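# Stand the bottom chute switch part upright on tray

## Task

Pick up the black switch part sitting lowest in the sloped chute, the one resting against the stop, and set it on the white tray standing upright with its shaft pointing up. The other parts in the chute must stay standing, and no part already upright on the tray may be toppled.

## Robot and tools

Robot: two arms, left_arm and right_arm, each with six joints and a gripper. Joint order in every row and every per-arm list: waist, shoulder, elbow, wrist pitch, wrist yaw, wrist roll, then (in rows) the gripper opening. Stated joint ranges in rad: waist -2.618 to 3.054, shoulder 0.000 to 3.142, elbow 0.000 to 3.142, wrist pitch -1.571 to 1.571, wrist yaw -1.571 to 1.571, wrist roll -2.094 to 2.094; the true end may differ by up to 0.059 rad either way.

Frame: positions are in the scene frame, metres. Origin is at table-top height, halfway between the two nominal arm bases; +z up, +x outward over the table, left_arm on the +y side (arm names do not match image left/right). Real bases sit a fixed offset from nominal; a BASES line, if present, gives calibrated bases. Reported hand position and orientation may be off by a few cm, more at long reach. end_effector_position is the point between the finger pads, about 1 cm behind the tips; fingers point along gripper +z and close along its y axis.

Row format (all motion tools): one flat list of 14 numbers, each in [-1, 1]: left_arm's 6 joint values then its opening, then right_arm's 6 joint values then its opening. Both arms always appear. Joint values are offsets, not poses: they are added to the Joint targets shown at the start of the action or move (not to the previous row). Scale: 1.0 = 2.224 rad for waist, shoulder, elbow and 8.485 rad for the three wrist joints. A 0 leaves that joint at its current target. Opening is absolute: +1 fully open, -1 closed; sending 0 is a real command, so resend the current value to keep a gripper as it is.

execute_actions(actions, cameras): actions is a list of actions; each action is a table of up to 15 rows, one row per 1/30 s step, the last row held to fill 15 steps. An empty list just returns state and images. An action asking any joint more than 0.059 rad beyond its range end is refused for both arms; a malformed first action or one failing that check rejects the whole call. Results include step readings of joint positions.

move(target, speed, blend, opening_speed, blocking, cameras): target is one 14-number row or a list of up to 15 rows; every row is an offset from the same starting Joint targets. All joints move together, so the hand follows a curve; paths take at least 0.5 s and are cut short past 10 s total. speed: rad/s for the joint with farthest to travel, 0.01 to 12.57, default 0.5, one value or one per target. blend: rad, corner rounding for lists, default 0. opening_speed: rate of the opening command per second on the -1..+1 scale, 0.2 or more. blocking=false returns after about 0.5 s while the move continues. No collision avoidance. Finger changes in the first target are sent at the start; in later targets they are sent once the arm arrives and is at rest. The move: line reports done, off_target (rest with a joint >0.035 rad off), moving, held or fault, plus limits=held if steps were withheld. done/off_target say nothing about contact.

wait(seconds 0 to 10, cameras): let the scene run holding the last commands. stop(cameras): brake a running move. zoom_image(camera cam_high or cam_low, region [x0, y0, x1, y1] pixels, max 504 by 504, origin top-left) for a closer look at the latest image. finished_scene(scene: this scene's number): ends the scene irreversibly; the goal must hold without the robot.

Result lines: Joint positions (rad, each arm's block ending with finger gap in m, 0.093 fully open), Joint velocities (rad/s; "within noise" means still), Joint targets (the base for your next offsets), Joint torques (N m, positive toward larger angle, includes arm weight, offset and noisy; joints 1-3 wrap at ±28), grip_measured (gripper motor on the -1..+1 scale, may read up to 0.02 high), Tool commands, "joint sent to its limit", "joint command not followed" (clearance check altered targets), MOTOR HOT, OVER-TEMPERATURE FAULT.

Motion limits: each joint target may lead its measured angle by at most 0.339 rad (big joints) or 2.2 rad (wrist); if targets would move the gripper more than 200 mm away, that arm's targets are shrunk. Big offsets may need several actions. Friction and load can leave joints short or overshooting; tiny turns may not happen.

Gripping: pads meet at about -0.94; an object of width w mm reads about -0.94 + 0.0208*w. For a firm grip send at least 0.24 below that reading and keep sending it; release with a value well above it. A big sudden drop in command squeezes hard briefly. Force is about 50-65 N per pad.

Avoid: dropping the part or releasing it while it moves, fast impacts, pressing past contact, knocking over chute or tray parts, anything leaving the table, contact between the two arms (can fail the task), and long holds at full stretch or pushing into unreachable poses, which heat motors (90 °C folds the arm, 100 °C drops it). Loose objects may occasionally be nudged by the scene. Cameras: cam_high and cam_low, 504x504.

Each tool is called after "Request:" in YAML: its name, and indented under it one key for each argument.

## Session

Request:
execute_actions:
  actions: []

Scene clock: 0.00 s.
left_arm: end_effector_position=(+0.3869, +0.3485, +0.3865) grip_measured=+1.000 end_effector_quat_wxyz=(+0.693, -0.017, +0.721, +0.015) | right_arm: end_effector_position=(+0.3583, -0.3453, +0.0884) grip_measured=+1.000 end_effector_quat_wxyz=(+0.547, +0.065, +0.834, -0.026)
Joint positions: left_arm=[0.011 1.041 1.02 -0.019 0.013 -0.001 0.093] | right_arm=[-0.071 1.524 0.421 0.69 0.018 0.037 0.093]
Joint velocities: within noise
Joint torques (N m): no reading
Heat: left arm: 41 °C; right arm: 38 °C.
Joint targets: left_arm=[0.011 1.035 1.035 -0.006 0.013 -0.001] | right_arm=[-0.071 1.519 0.428 0.688 0.018 0.038]
Tool commands: left_gripper/opening=+1.0 right_gripper/opening=+1.0

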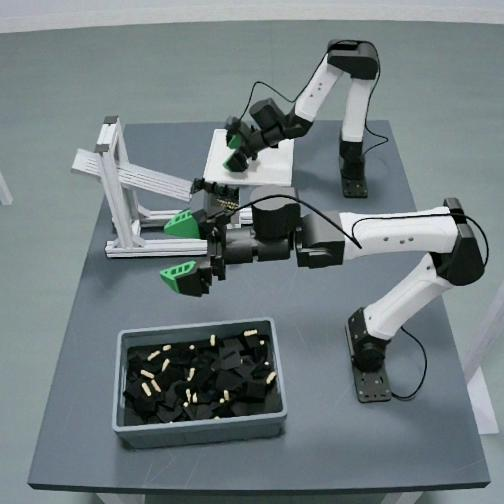

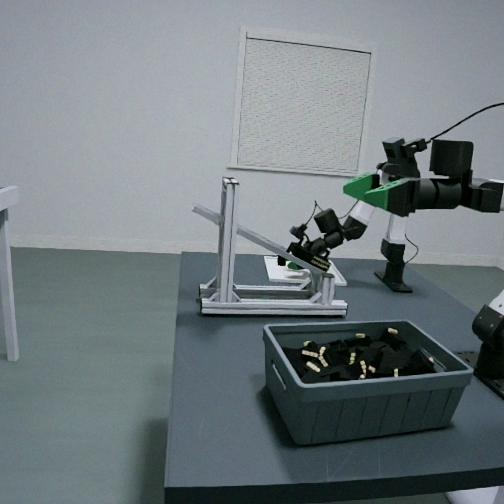

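Request:
zoom_image:
  camera: "cam_high"
  region: [60, 80, 310, 330]

Request:
zoom_image:
  camera: "cam_low"
  region: [180, 160, 370, 350]

Scaled by 2.016 from the camera's 504x504 image, which has a finer 720x720 frame.

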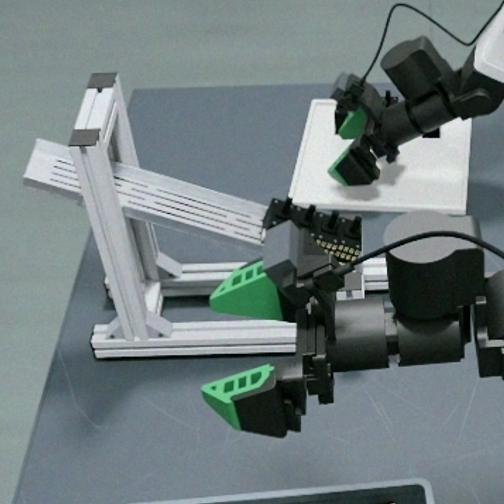

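Scaled by 2.653 from the camera's 504x504 image, which has a finer 720x720 frame.

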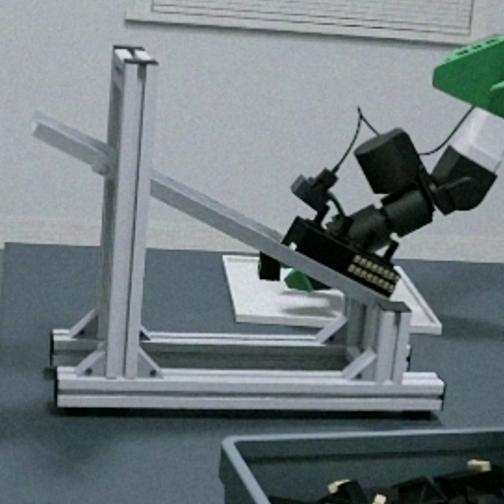

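Request:
move:
  target: [0.3997, -0.2855, -0.2406, 0, 0, 0, 1, 0, -0.4582, 0.0773, -0.0811, 0, 0, 1]
  speed: 1.0

Scene clock: 52.50 s.
left_arm: end_effector_position=(+0.1658, +0.5349, +0.3210) grip_measured=+1.000 end_effector_quat_wxyz=(+0.657, -0.303, +0.607, +0.328) | right_arm: end_effector_position=(+0.2348, -0.3322, +0.3392) grip_measured=+1.000 end_effector_quat_wxyz=(+0.735, +0.055, +0.675, -0.031)
Joint positions: left_arm=[0.894 0.405 0.505 -0.02 0.015 -0.001 0.093] | right_arm=[-0.071 0.501 0.579 0.005 0.018 0.037 0.093]
Joint velocities: within noise
Joint torques (N m): left_arm=[0.62 0.94 6.15 2.28 0 0.01] | right_arm=[0.23 0.5 9.77 1.78 -0.11 -0.1]
Heat: left arm: 48 °C; right arm: 41 °C.
Joint targets: left_arm=[0.900 0.400 0.499 -0.005 0.013 -0.001] | right_arm=[-0.071 0.500 0.600 0.000 0.018 0.038]
move: done

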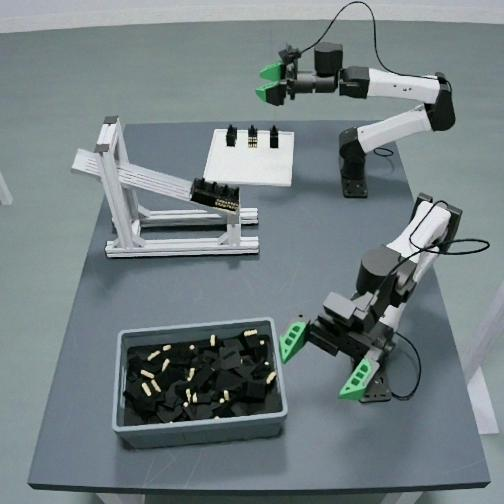

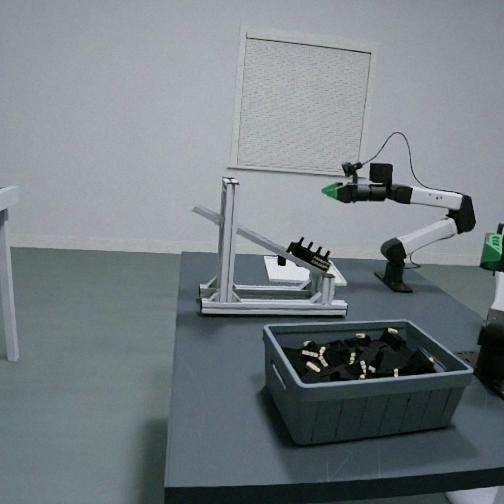

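Request:
zoom_image:
  camera: "cam_high"
  region: [170, 160, 280, 270]

Request:
zoom_image:
  camera: "cam_low"
  region: [250, 220, 360, 330]

Request:
zoom_image:
  camera: "cam_high"
  region: [190, 110, 310, 200]

Scaled by 4.582 from the camera's 504x504 image, which has a finer 720x720 frame.

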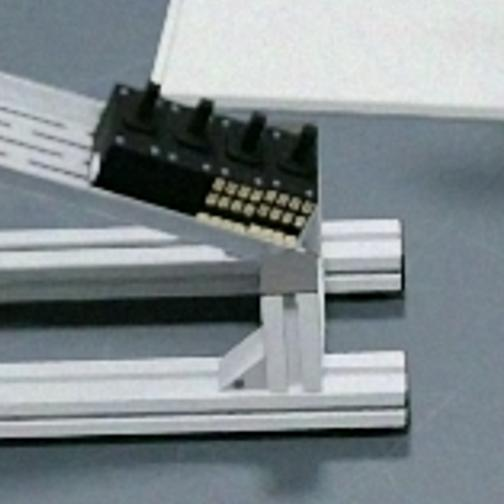

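Scaled by 4.582 from the camera's 504x504 image, which has a finer 720x720 frame.

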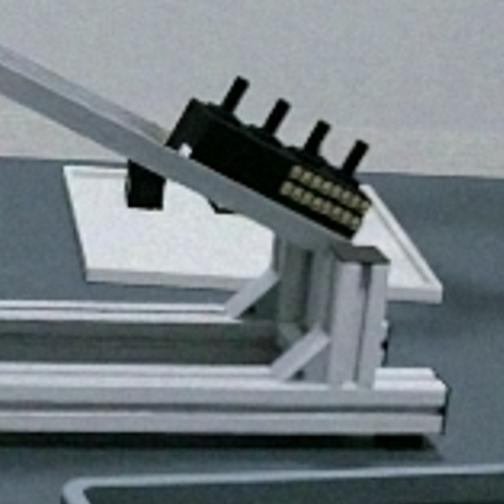

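Scaled by 4.200 from the camera's 504x504 image, which has a finer 720x720 frame.

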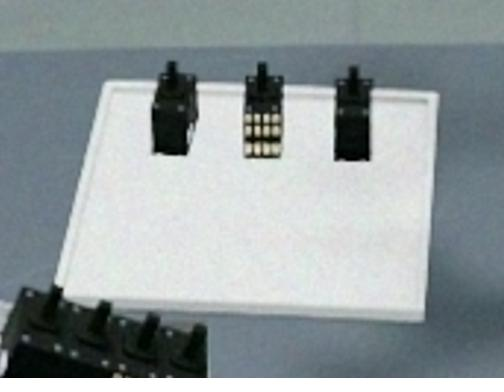

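Request:
zoom_image:
  camera: "cam_high"
  region: [240, 30, 360, 150]

Request:
zoom_image:
  camera: "cam_low"
  region: [300, 120, 480, 300]

Request:
zoom_image:
  camera: "cam_high"
  region: [60, 100, 280, 270]

Request:
zoom_image:
  camera: "cam_low"
  region: [180, 160, 370, 330]

Scaled by 4.200 from the camera's 504x504 image, which has a finer 720x720 frame.

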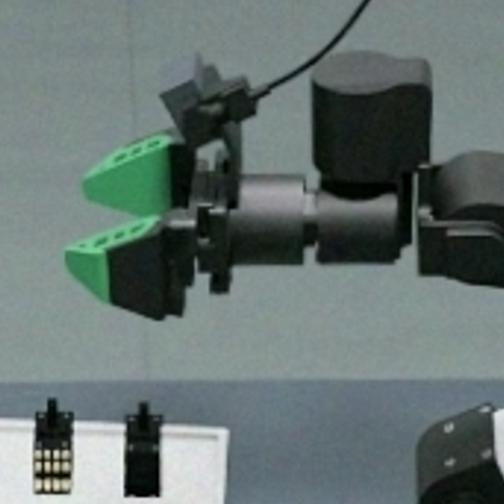

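Scaled by 2.800 from the camera's 504x504 image, which has a finer 720x720 frame.

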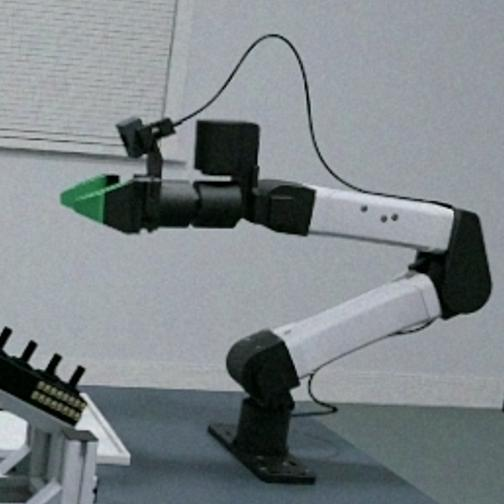

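Scaled by 2.291 from the camera's 504x504 image, which has a finer 720x720 frame.

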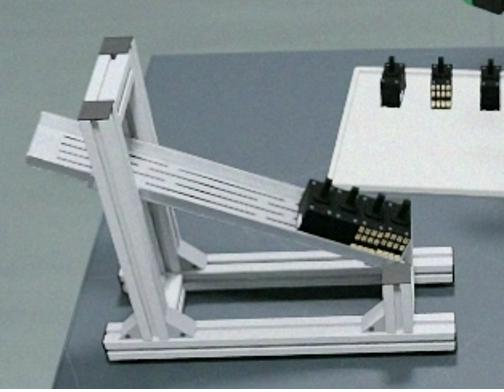

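Scaled by 2.653 from the camera's 504x504 image, which has a finer 720x720 frame.

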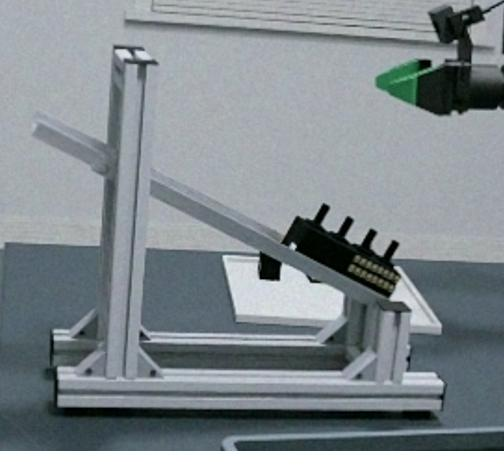

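Request:
zoom_image:
  camera: "cam_high"
  region: [185, 170, 250, 235]

Request:
zoom_image:
  camera: "cam_low"
  region: [280, 230, 345, 295]

Request:
zoom_image:
  camera: "cam_high"
  region: [220, 115, 290, 185]

Scaled by 7.754 from the camera's 504x504 image, which has a finer 720x720 frame.

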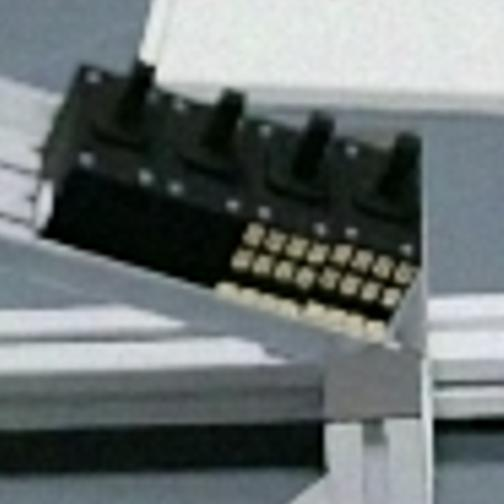

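Scaled by 7.754 from the camera's 504x504 image, which has a finer 720x720 frame.

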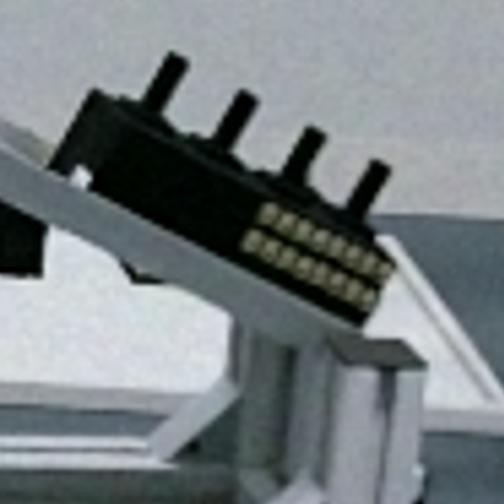

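Scaled by 7.200 from the camera's 504x504 image, which has a finer 720x720 frame.

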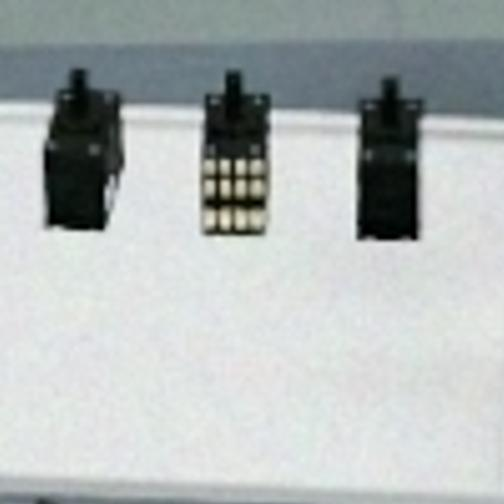

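Request:
move:
  target: [0, 0, 0, 0, 0, 0, 1, 0.3932, 0.5342, 0.5949, -0.1747, 0.0331, 0.0803, 0.2]
  speed: 0.8

Request:
zoom_image:
  camera: "cam_high"
  region: [185, 120, 285, 220]

Request:
zoom_image:
  camera: "cam_low"
  region: [280, 180, 390, 290]

Scene clock: 356.17 s.
left_arm: end_effector_position=(+0.1658, +0.5349, +0.3210) grip_measured=+1.000 end_effector_quat_wxyz=(+0.657, -0.303, +0.607, +0.328) | right_arm: end_effector_position=(+0.2538, -0.0916, +0.2662) grip_measured=+0.202 end_effector_quat_wxyz=(+0.218, -0.003, +0.976, +0.006)
Joint positions: left_arm=[0.894 0.405 0.505 -0.02 0.015 -0.001 0.093] | right_arm=[0.801 1.678 1.9 -1.457 0.289 0.709 0.055]
Joint velocities: within noise
Joint torques (N m): left_arm=[0.65 0.94 6.15 2.28 0.01 0.01] | right_arm=[0.42 -6.26 8.59 0.56 0.22 0.04]
Heat: left arm: 50 °C; right arm: 40 °C.
Joint targets: left_arm=[0.900 0.400 0.499 -0.005 0.013 -0.001] | right_arm=[0.804 1.688 1.924 -1.482 0.299 0.719]
move: done

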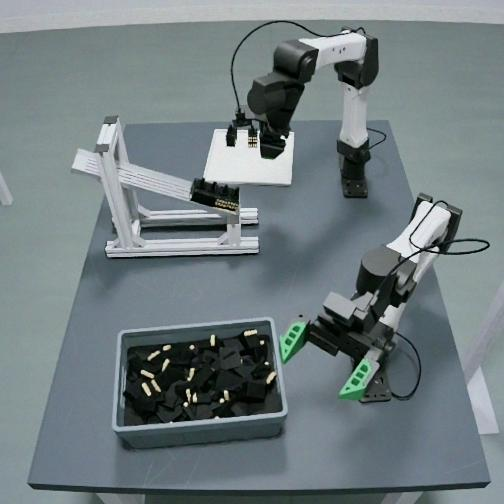

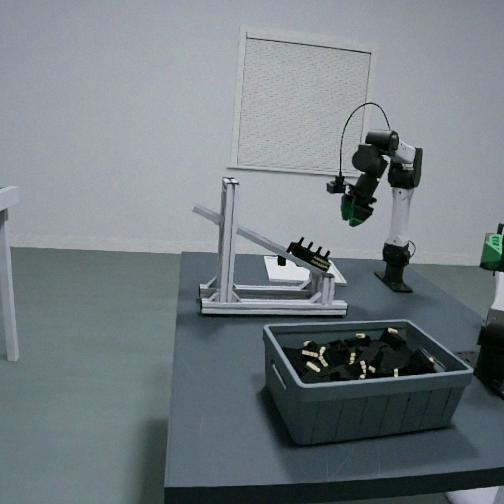

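Scaled by 5.040 from the camera's 504x504 image, which has a finer 720x720 frame.

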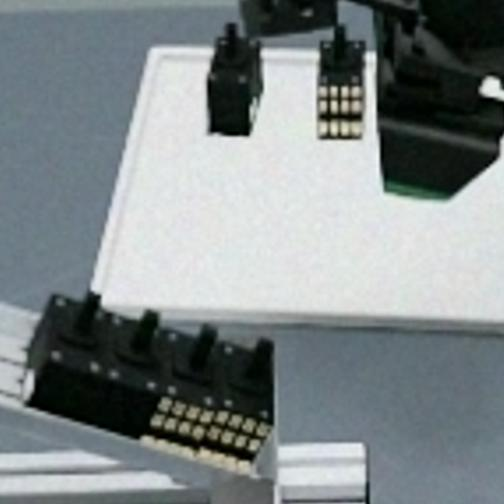

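Scaled by 4.582 from the camera's 504x504 image, which has a finer 720x720 frame.

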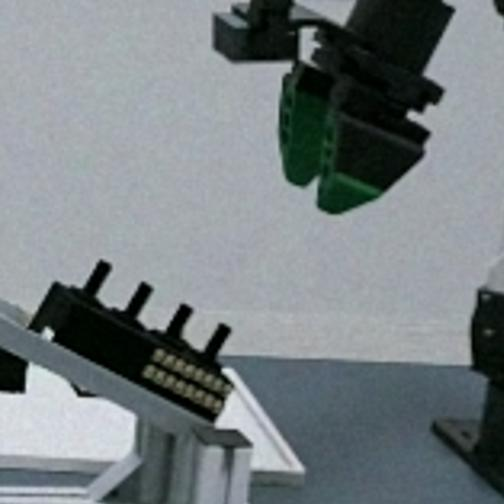

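Request:
move:
  target: [0, 0, 0, 0, 0, 0, 1, -0.0072, 0.1043, 0.0567, 0.01226, 0.00035, -0.00094, 0.2]
  speed: 0.5

Request:
zoom_image:
  camera: "cam_high"
  region: [195, 130, 285, 220]

Request:
zoom_image:
  camera: "cam_low"
  region: [290, 190, 370, 270]

Scene clock: 403.67 s.
left_arm: end_effector_position=(+0.1658, +0.5349, +0.3210) grip_measured=+1.000 end_effector_quat_wxyz=(+0.657, -0.303, +0.607, +0.328) | right_arm: end_effector_position=(+0.3020, -0.0496, +0.2260) grip_measured=+0.202 end_effector_quat_wxyz=(+0.209, -0.002, +0.978, -0.005)
Joint positions: left_arm=[0.894 0.405 0.505 -0.02 0.015 -0.001 0.093] | right_arm=[0.795 1.911 2.026 -1.378 0.293 0.71 0.055]
Joint velocities: within noise
Joint torques (N m): left_arm=[0.65 0.95 6.19 2.29 0.01 0.01] | right_arm=[-0.36 -8.65 8.81 0.71 0.25 -0.08]
Heat: left arm: 50 °C; right arm: 36 °C.
Joint targets: left_arm=[0.900 0.400 0.499 -0.005 0.013 -0.001] | right_arm=[0.788 1.920 2.050 -1.379 0.302 0.711]
move: done

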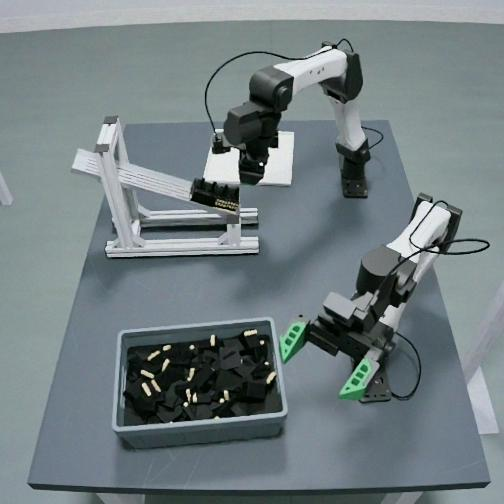

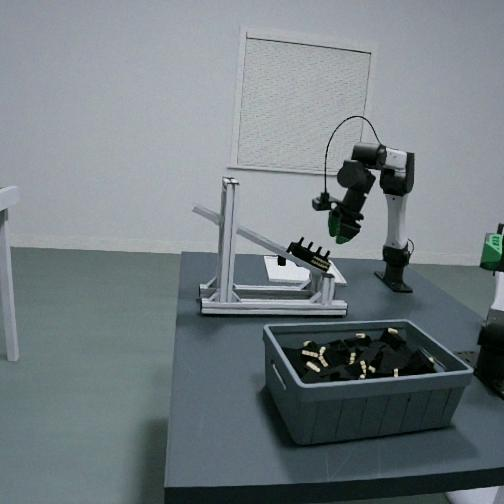

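Scaled by 5.600 from the camera's 504x504 image, which has a finer 720x720 frame.

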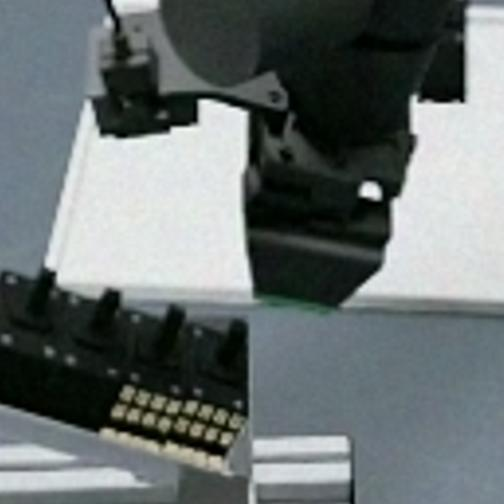

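Scaled by 6.300 from the camera's 504x504 image, which has a finer 720x720 frame.

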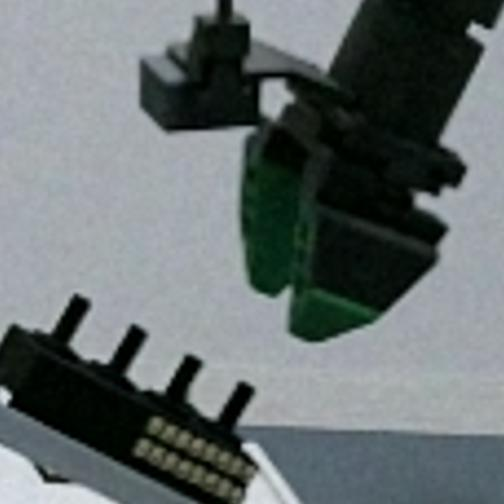

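Request:
move:
  target: [0, 0, 0, 0, 0, 0, 1, -0.00764, 0.0200, -0.0204, 0.01261, -0.00035, -0.00189, 0.2]
  speed: 0.3

Request:
zoom_image:
  camera: "cam_high"
  region: [200, 150, 270, 220]

Request:
zoom_image:
  camera: "cam_low"
  region: [290, 210, 360, 280]

Scene clock: 433.40 s.
left_arm: end_effector_position=(+0.1658, +0.5349, +0.3210) grip_measured=+1.000 end_effector_quat_wxyz=(+0.657, -0.303, +0.607, +0.328) | right_arm: end_effector_position=(+0.3256, -0.0379, +0.2147) grip_measured=+0.202 end_effector_quat_wxyz=(+0.229, +0.007, +0.973, +0.011)
Joint positions: left_arm=[0.894 0.405 0.505 -0.02 0.015 -0.001 0.093] | right_arm=[0.777 1.949 2.014 -1.272 0.293 0.703 0.055]
Joint velocities: within noise
Joint torques (N m): left_arm=[0.64 0.99 6.15 2.29 0.01 0.01] | right_arm=[-0.32 -8.66 5.89 0.83 0.21 -0.17]
Heat: left arm: 50 °C; right arm: 38 °C.
Joint targets: left_arm=[0.900 0.400 0.499 -0.005 0.013 -0.001] | right_arm=[0.771 1.964 2.005 -1.272 0.299 0.695]
move: done

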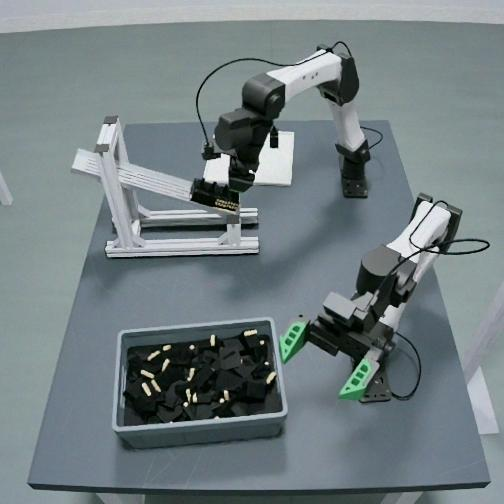

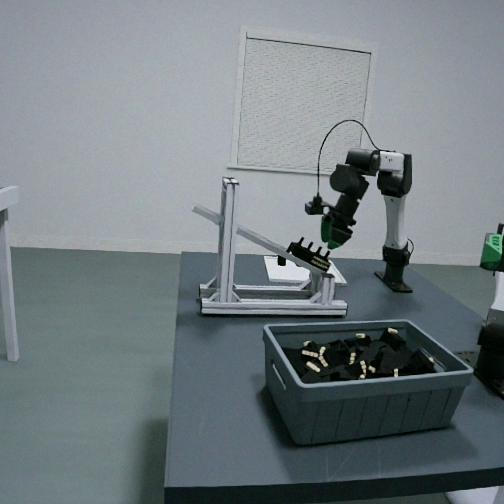

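Scaled by 7.200 from the camera's 504x504 image, which has a finer 720x720 frame.

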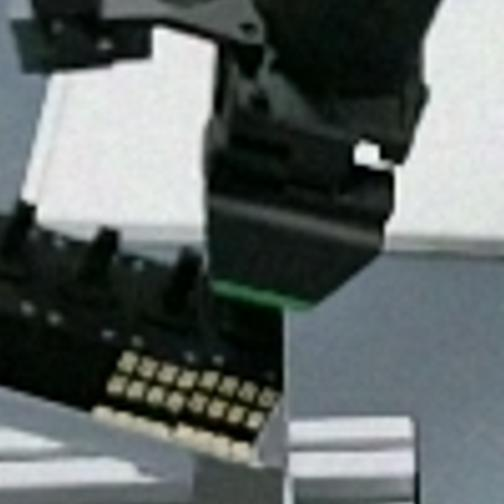

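Scaled by 7.200 from the camera's 504x504 image, which has a finer 720x720 frame.

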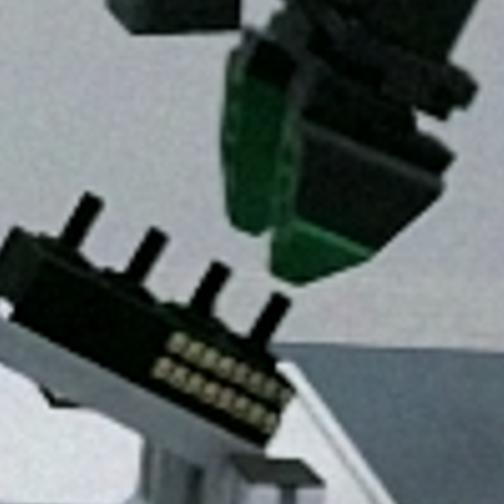

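Request:
move:
  target: [0, 0, 0, 0, 0, 0, 1, -0.00418, -0.01349, -0.04272, 0.00695, -0.00059, -0.00177, 0.2]
  speed: 0.2

Request:
zoom_image:
  camera: "cam_high"
  region: [200, 150, 270, 220]

Request:
zoom_image:
  camera: "cam_low"
  region: [290, 210, 360, 280]

Scene clock: 547.47 s.
left_arm: end_effector_position=(+0.1658, +0.5349, +0.3210) grip_measured=+1.000 end_effector_quat_wxyz=(+0.657, -0.303, +0.607, +0.328) | right_arm: end_effector_position=(+0.3266, -0.0422, +0.1888) grip_measured=+0.202 end_effector_quat_wxyz=(+0.216, +0.002, +0.976, -0.004)
Joint positions: left_arm=[0.894 0.405 0.505 -0.02 0.015 -0.001 0.093] | right_arm=[0.769 1.949 1.92 -1.213 0.293 0.688 0.055]
Joint velocities: within noise
Joint torques (N m): left_arm=[0.69 0.94 6.17 2.28 -0.01 0] | right_arm=[-0.38 -11.6 5.94 0.8 0.15 -0.16]
Heat: left arm: 51 °C; right arm: 33 °C.
Joint targets: left_arm=[0.900 0.400 0.499 -0.005 0.013 -0.001] | right_arm=[0.761 1.934 1.909 -1.213 0.294 0.680]
move: done

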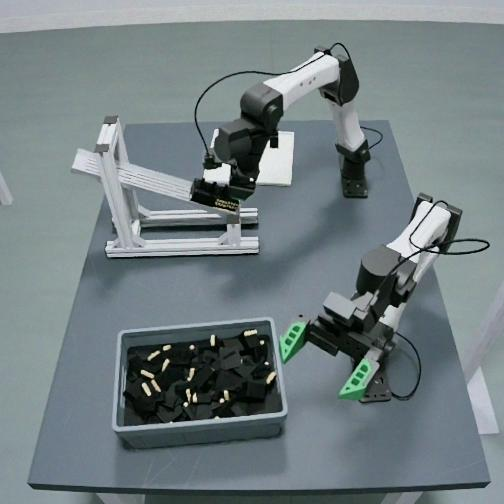

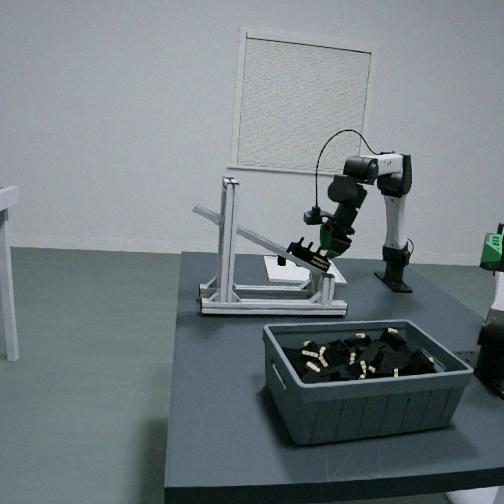

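Scaled by 7.200 from the camera's 504x504 image, which has a finer 720x720 frame.

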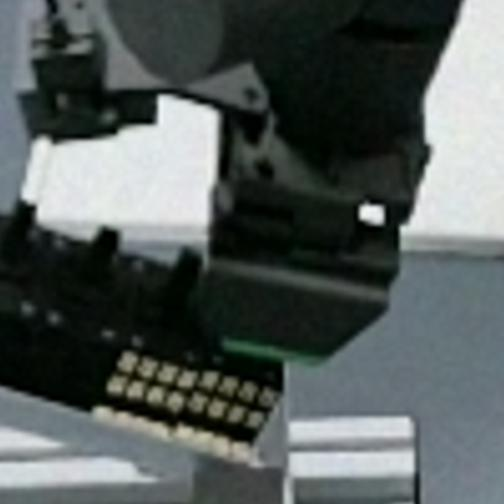

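Scaled by 7.200 from the camera's 504x504 image, which has a finer 720x720 frame.

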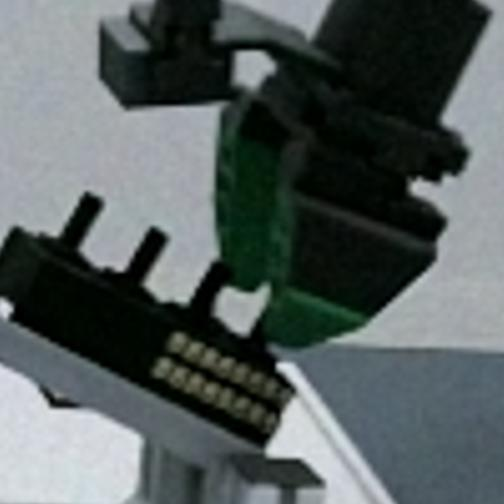

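Request:
move:
  target: [0, 0, 0, 0, 0, 0, 1, -0.00324, 0, -0.00989, 0.00259, 0, 0, 0.2]
  speed: 0.1

Request:
zoom_image:
  camera: "cam_high"
  region: [200, 150, 270, 220]

Request:
zoom_image:
  camera: "cam_low"
  region: [290, 210, 360, 280]

Scene clock: 572.83 s.
left_arm: end_effector_position=(+0.1658, +0.5349, +0.3210) grip_measured=+1.000 end_effector_quat_wxyz=(+0.657, -0.303, +0.607, +0.328) | right_arm: end_effector_position=(+0.3294, -0.0440, +0.1837) grip_measured=+0.202 end_effector_quat_wxyz=(+0.217, +0.005, +0.976, -0.004)
Joint positions: left_arm=[0.894 0.405 0.505 -0.02 0.015 -0.001 0.093] | right_arm=[0.761 1.949 1.899 -1.191 0.293 0.687 0.055]
Joint velocities: within noise
Joint torques (N m): left_arm=[0.62 0.95 6.16 2.3 0 -0.01] | right_arm=[-0.38 -11.63 5.86 0.74 0.15 -0.16]
Heat: left arm: 51 °C; right arm: 34 °C.
Joint targets: left_arm=[0.900 0.400 0.499 -0.005 0.013 -0.001] | right_arm=[0.754 1.934 1.887 -1.190 0.294 0.680]
move: done

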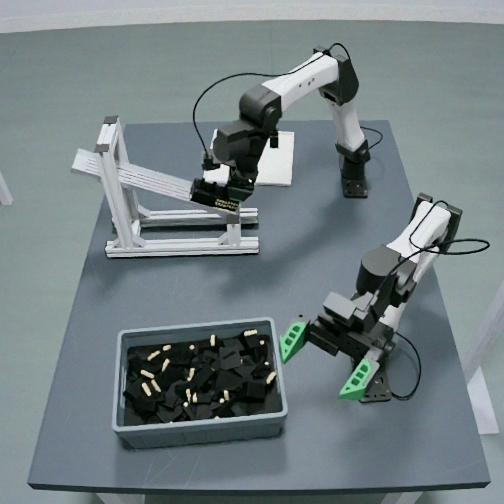

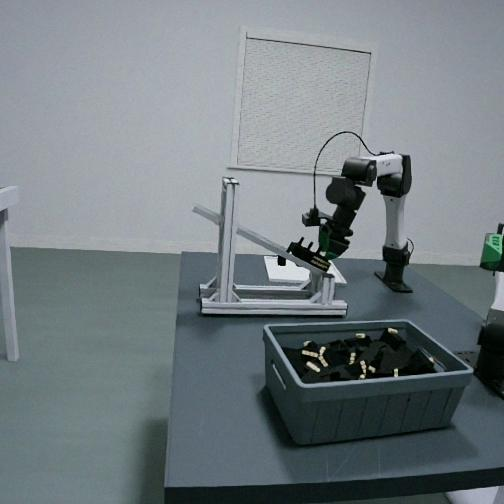

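Scaled by 7.200 from the camera's 504x504 image, which has a finer 720x720 frame.

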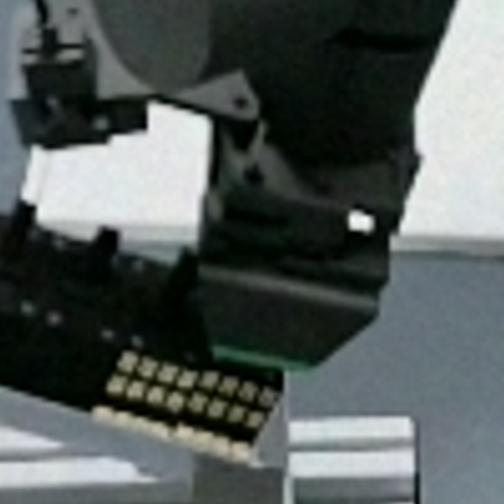

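Scaled by 7.200 from the camera's 504x504 image, which has a finer 720x720 frame.

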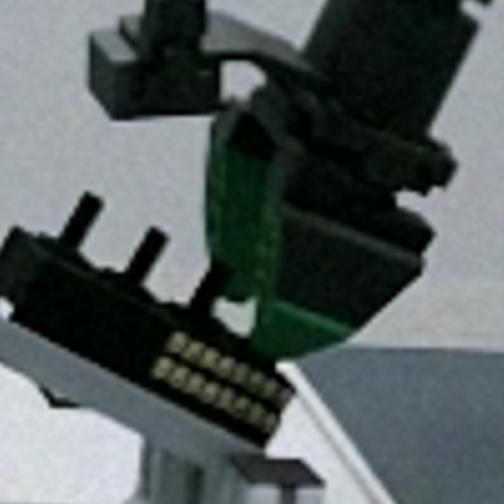

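Request:
move:
  target: [0, 0, 0, 0, 0, 0, 1, 0, 0, 0, 0, 0, 0, -0.55]
  opening_speed: 0.5

Request:
zoom_image:
  camera: "cam_high"
  region: [200, 150, 270, 220]

Request:
zoom_image:
  camera: "cam_low"
  region: [290, 210, 360, 280]

Scene clock: 583.87 s.
left_arm: end_effector_position=(+0.1658, +0.5349, +0.3210) grip_measured=+1.000 end_effector_quat_wxyz=(+0.657, -0.303, +0.607, +0.328) | right_arm: end_effector_position=(+0.3300, -0.0433, +0.1839) grip_measured=-0.548 end_effector_quat_wxyz=(+0.218, +0.005, +0.976, -0.003)
Joint positions: left_arm=[0.894 0.405 0.505 -0.02 0.015 -0.001 0.093] | right_arm=[0.761 1.949 1.899 -1.187 0.292 0.687 0.019]
Joint velocities: within noise
Joint torques (N m): left_arm=[0.68 0.94 6.22 2.29 0 0] | right_arm=[-0.35 -11.63 5.89 0.73 0.15 -0.16]
Heat: left arm: 51 °C; right arm: 35 °C.
Joint targets: left_arm=[0.900 0.400 0.499 -0.005 0.013 -0.001] | right_arm=[0.754 1.934 1.887 -1.191 0.294 0.680]
move: done

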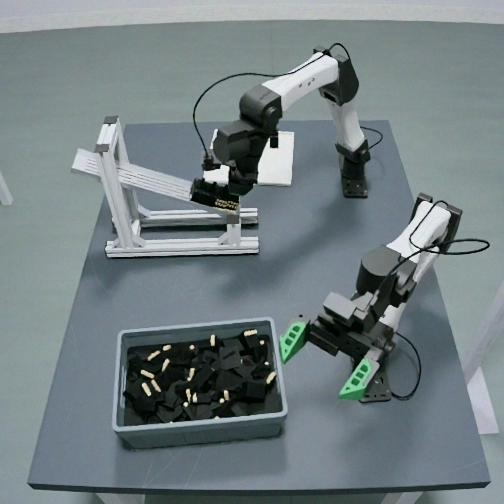

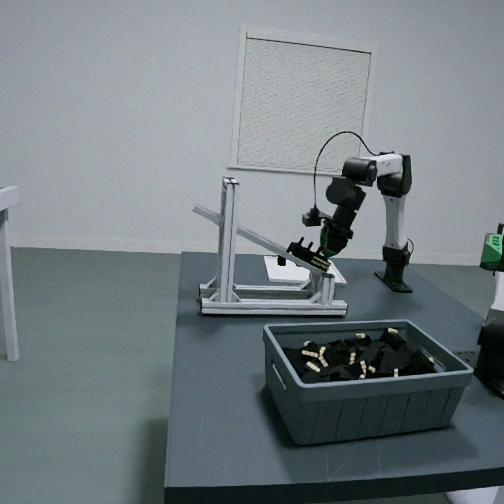

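Scaled by 7.200 from the camera's 504x504 image, which has a finer 720x720 frame.

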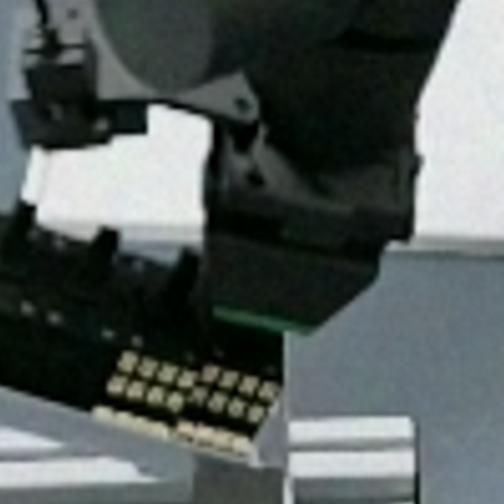

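Scaled by 7.200 from the camera's 504x504 image, which has a finer 720x720 frame.

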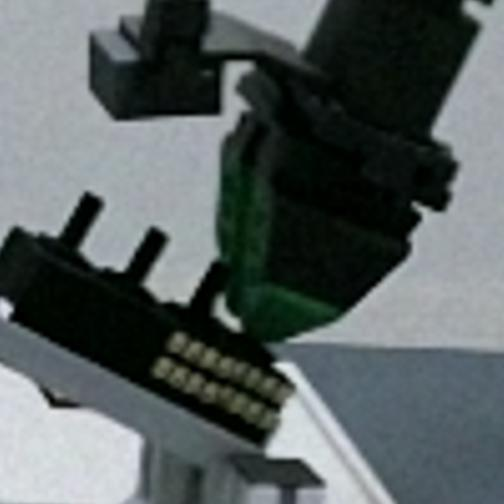

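Request:
move:
  target: [0, 0, 0, 0, 0, 0, 1, 0, 0, 0, 0, 0, 0, -0.72]
  opening_speed: 0.3

Request:
zoom_image:
  camera: "cam_high"
  region: [200, 150, 270, 220]

Request:
zoom_image:
  camera: "cam_low"
  region: [290, 210, 360, 280]

Scene clock: 603.50 s.
left_arm: end_effector_position=(+0.1658, +0.5349, +0.3210) grip_measured=+1.000 end_effector_quat_wxyz=(+0.657, -0.303, +0.607, +0.328) | right_arm: end_effector_position=(+0.3300, -0.0409, +0.1840) grip_measured=-0.717 end_effector_quat_wxyz=(+0.217, +0.005, +0.976, +0.004)
Joint positions: left_arm=[0.894 0.405 0.505 -0.02 0.015 -0.001 0.093] | right_arm=[0.761 1.949 1.899 -1.181 0.281 0.687 0.011]
Joint velocities: within noise
Joint torques (N m): left_arm=[0.69 0.92 6.15 2.28 0.01 0] | right_arm=[-0.36 -11.63 5.89 0.69 0.28 -0.17]
Heat: left arm: 51 °C; right arm: 36 °C.
Joint targets: left_arm=[0.900 0.400 0.499 -0.005 0.013 -0.001] | right_arm=[0.754 1.934 1.887 -1.191 0.294 0.680]
move: done

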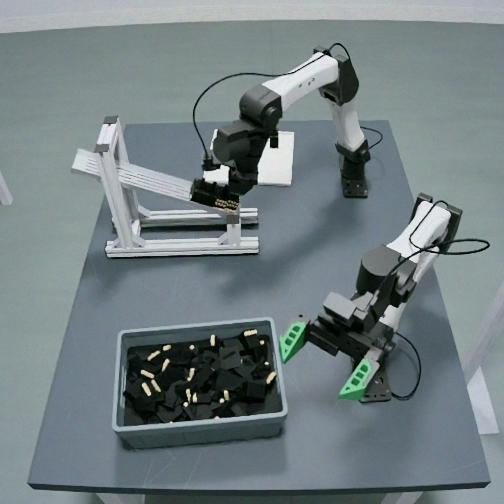

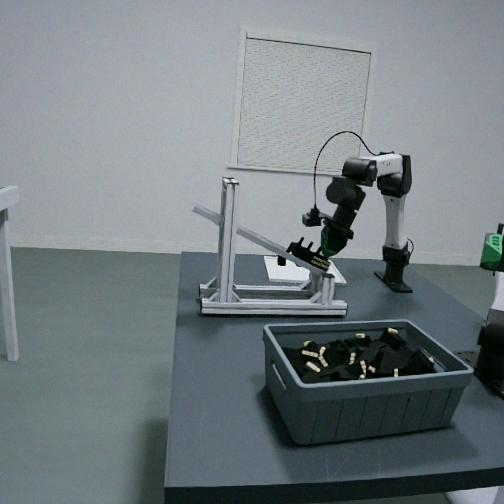

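Scaled by 7.200 from the camera's 504x504 image, which has a finer 720x720 frame.

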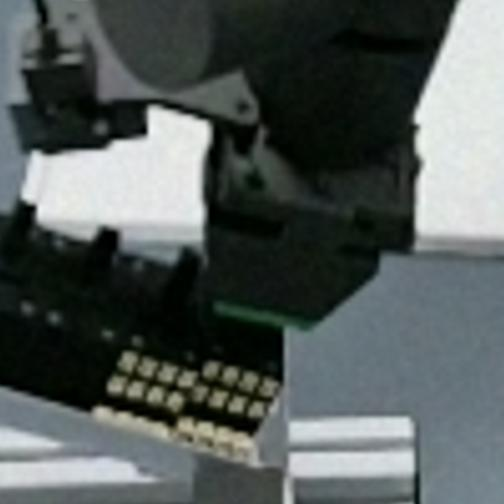

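Scaled by 7.200 from the camera's 504x504 image, which has a finer 720x720 frame.

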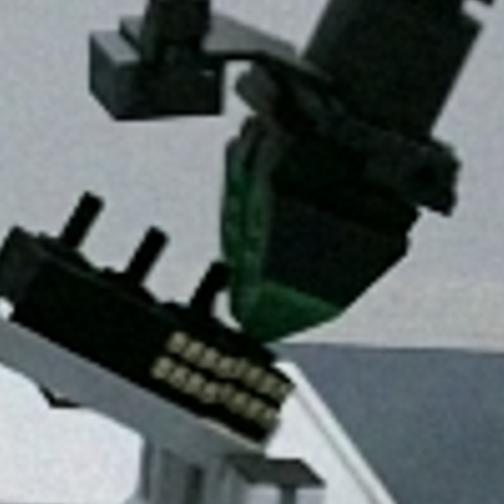

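Request:
move:
  target:
    - [0, 0, 0, 0, 0, 0, 1, 0, 0, 0, 0, 0, 0, -0.55]
    - [0, 0, 0, 0, 0, 0, 1, 0, 0, 0, 0, -0.0043, 0, -0.55]
  speed: 0.1
  opening_speed: 0.5

Request:
zoom_image:
  camera: "cam_high"
  region: [200, 150, 270, 220]

Request:
zoom_image:
  camera: "cam_low"
  region: [290, 210, 360, 280]

Scene clock: 621.03 s.
left_arm: end_effector_position=(+0.1658, +0.5349, +0.3210) grip_measured=+1.000 end_effector_quat_wxyz=(+0.657, -0.303, +0.607, +0.328) | right_arm: end_effector_position=(+0.3285, -0.0388, +0.1833) grip_measured=-0.552 end_effector_quat_wxyz=(+0.212, +0.003, +0.977, +0.010)
Joint positions: left_arm=[0.894 0.405 0.505 -0.02 0.015 -0.001 0.093] | right_arm=[0.761 1.949 1.899 -1.181 0.265 0.687 0.019]
Joint velocities: within noise
Joint torques (N m): left_arm=[0.7 0.95 6.19 2.29 0.01 0] | right_arm=[-0.36 -11.64 5.89 0.69 0.05 -0.16]
Heat: left arm: 51 °C; right arm: 37 °C.
Joint targets: left_arm=[0.900 0.400 0.499 -0.005 0.013 -0.001] | right_arm=[0.754 1.934 1.887 -1.191 0.257 0.680]
move: done

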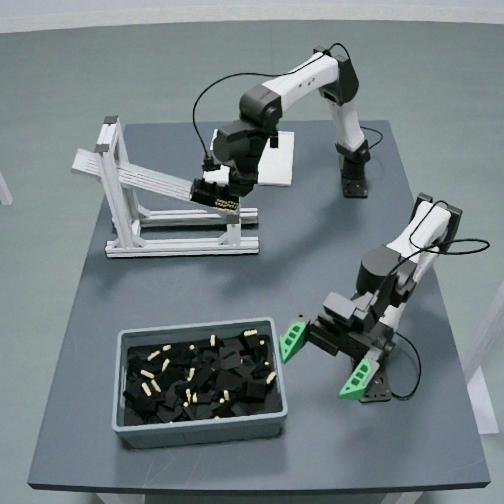

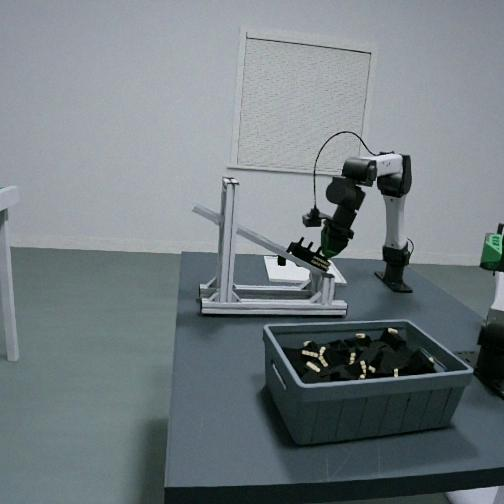

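Scaled by 7.200 from the camera's 504x504 image, which has a finer 720x720 frame.

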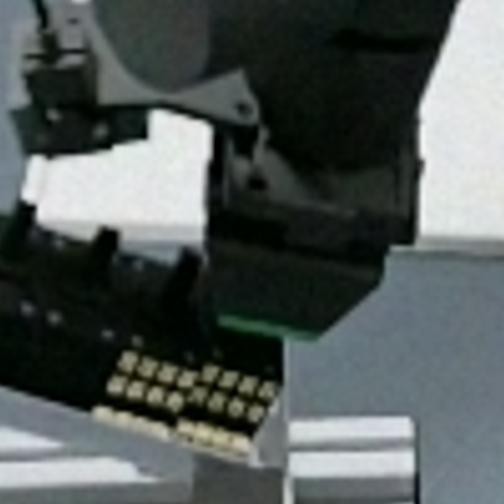

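Scaled by 7.200 from the camera's 504x504 image, which has a finer 720x720 frame.

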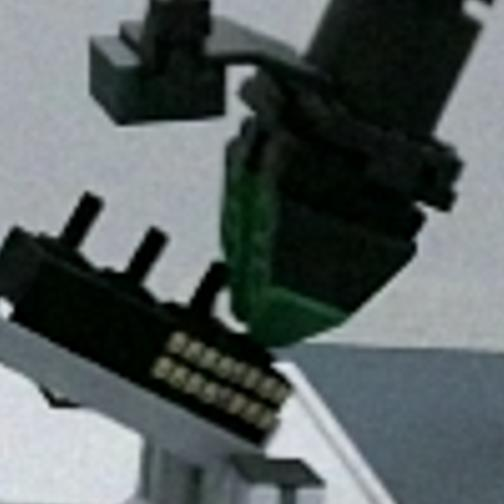

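Request:
move:
  target: [0, 0, 0, 0, 0, 0, 1, 0, 0, 0, 0, 0, 0, -0.72]
  opening_speed: 0.3

Request:
zoom_image:
  camera: "cam_high"
  region: [200, 150, 270, 220]

Scene clock: 625.60 s.
left_arm: end_effector_position=(+0.1658, +0.5349, +0.3210) grip_measured=+1.000 end_effector_quat_wxyz=(+0.657, -0.303, +0.607, +0.328) | right_arm: end_effector_position=(+0.3285, -0.0387, +0.1833) grip_measured=-0.718 end_effector_quat_wxyz=(+0.212, +0.003, +0.977, +0.010)
Joint positions: left_arm=[0.894 0.405 0.505 -0.02 0.015 -0.001 0.093] | right_arm=[0.761 1.949 1.899 -1.181 0.264 0.687 0.011]
Joint velocities: within noise
Joint torques (N m): left_arm=[0.69 0.91 6.17 2.29 0.01 0] | right_arm=[-0.36 -11.64 5.9 0.69 0.03 -0.16]
Heat: left arm: 51 °C; right arm: 37 °C.
Joint targets: left_arm=[0.900 0.400 0.499 -0.005 0.013 -0.001] | right_arm=[0.754 1.934 1.887 -1.191 0.257 0.680]
move: done

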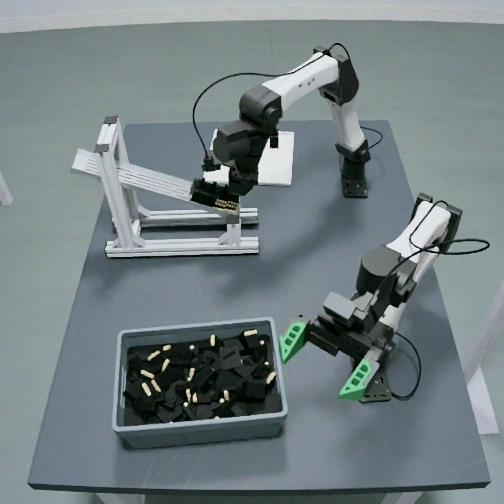

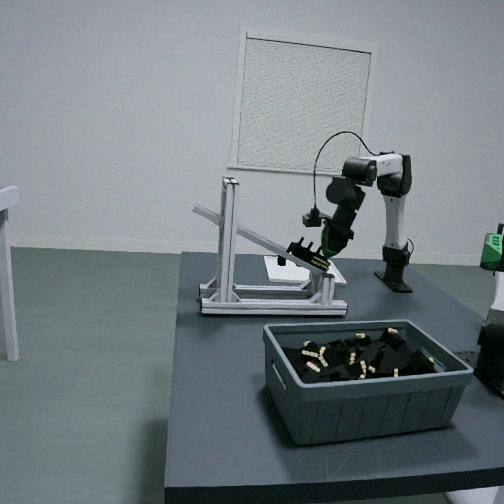

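Scaled by 7.200 from the camera's 504x504 image, which has a finer 720x720 frame.

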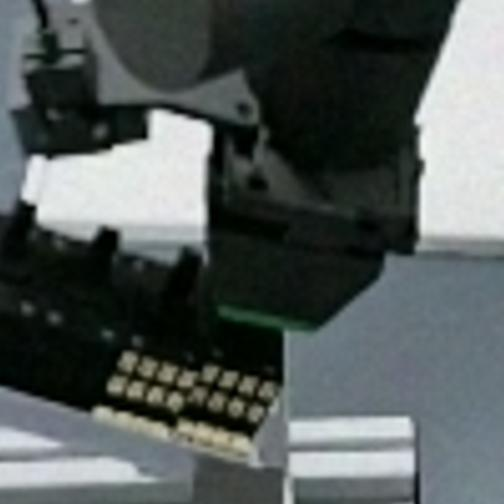

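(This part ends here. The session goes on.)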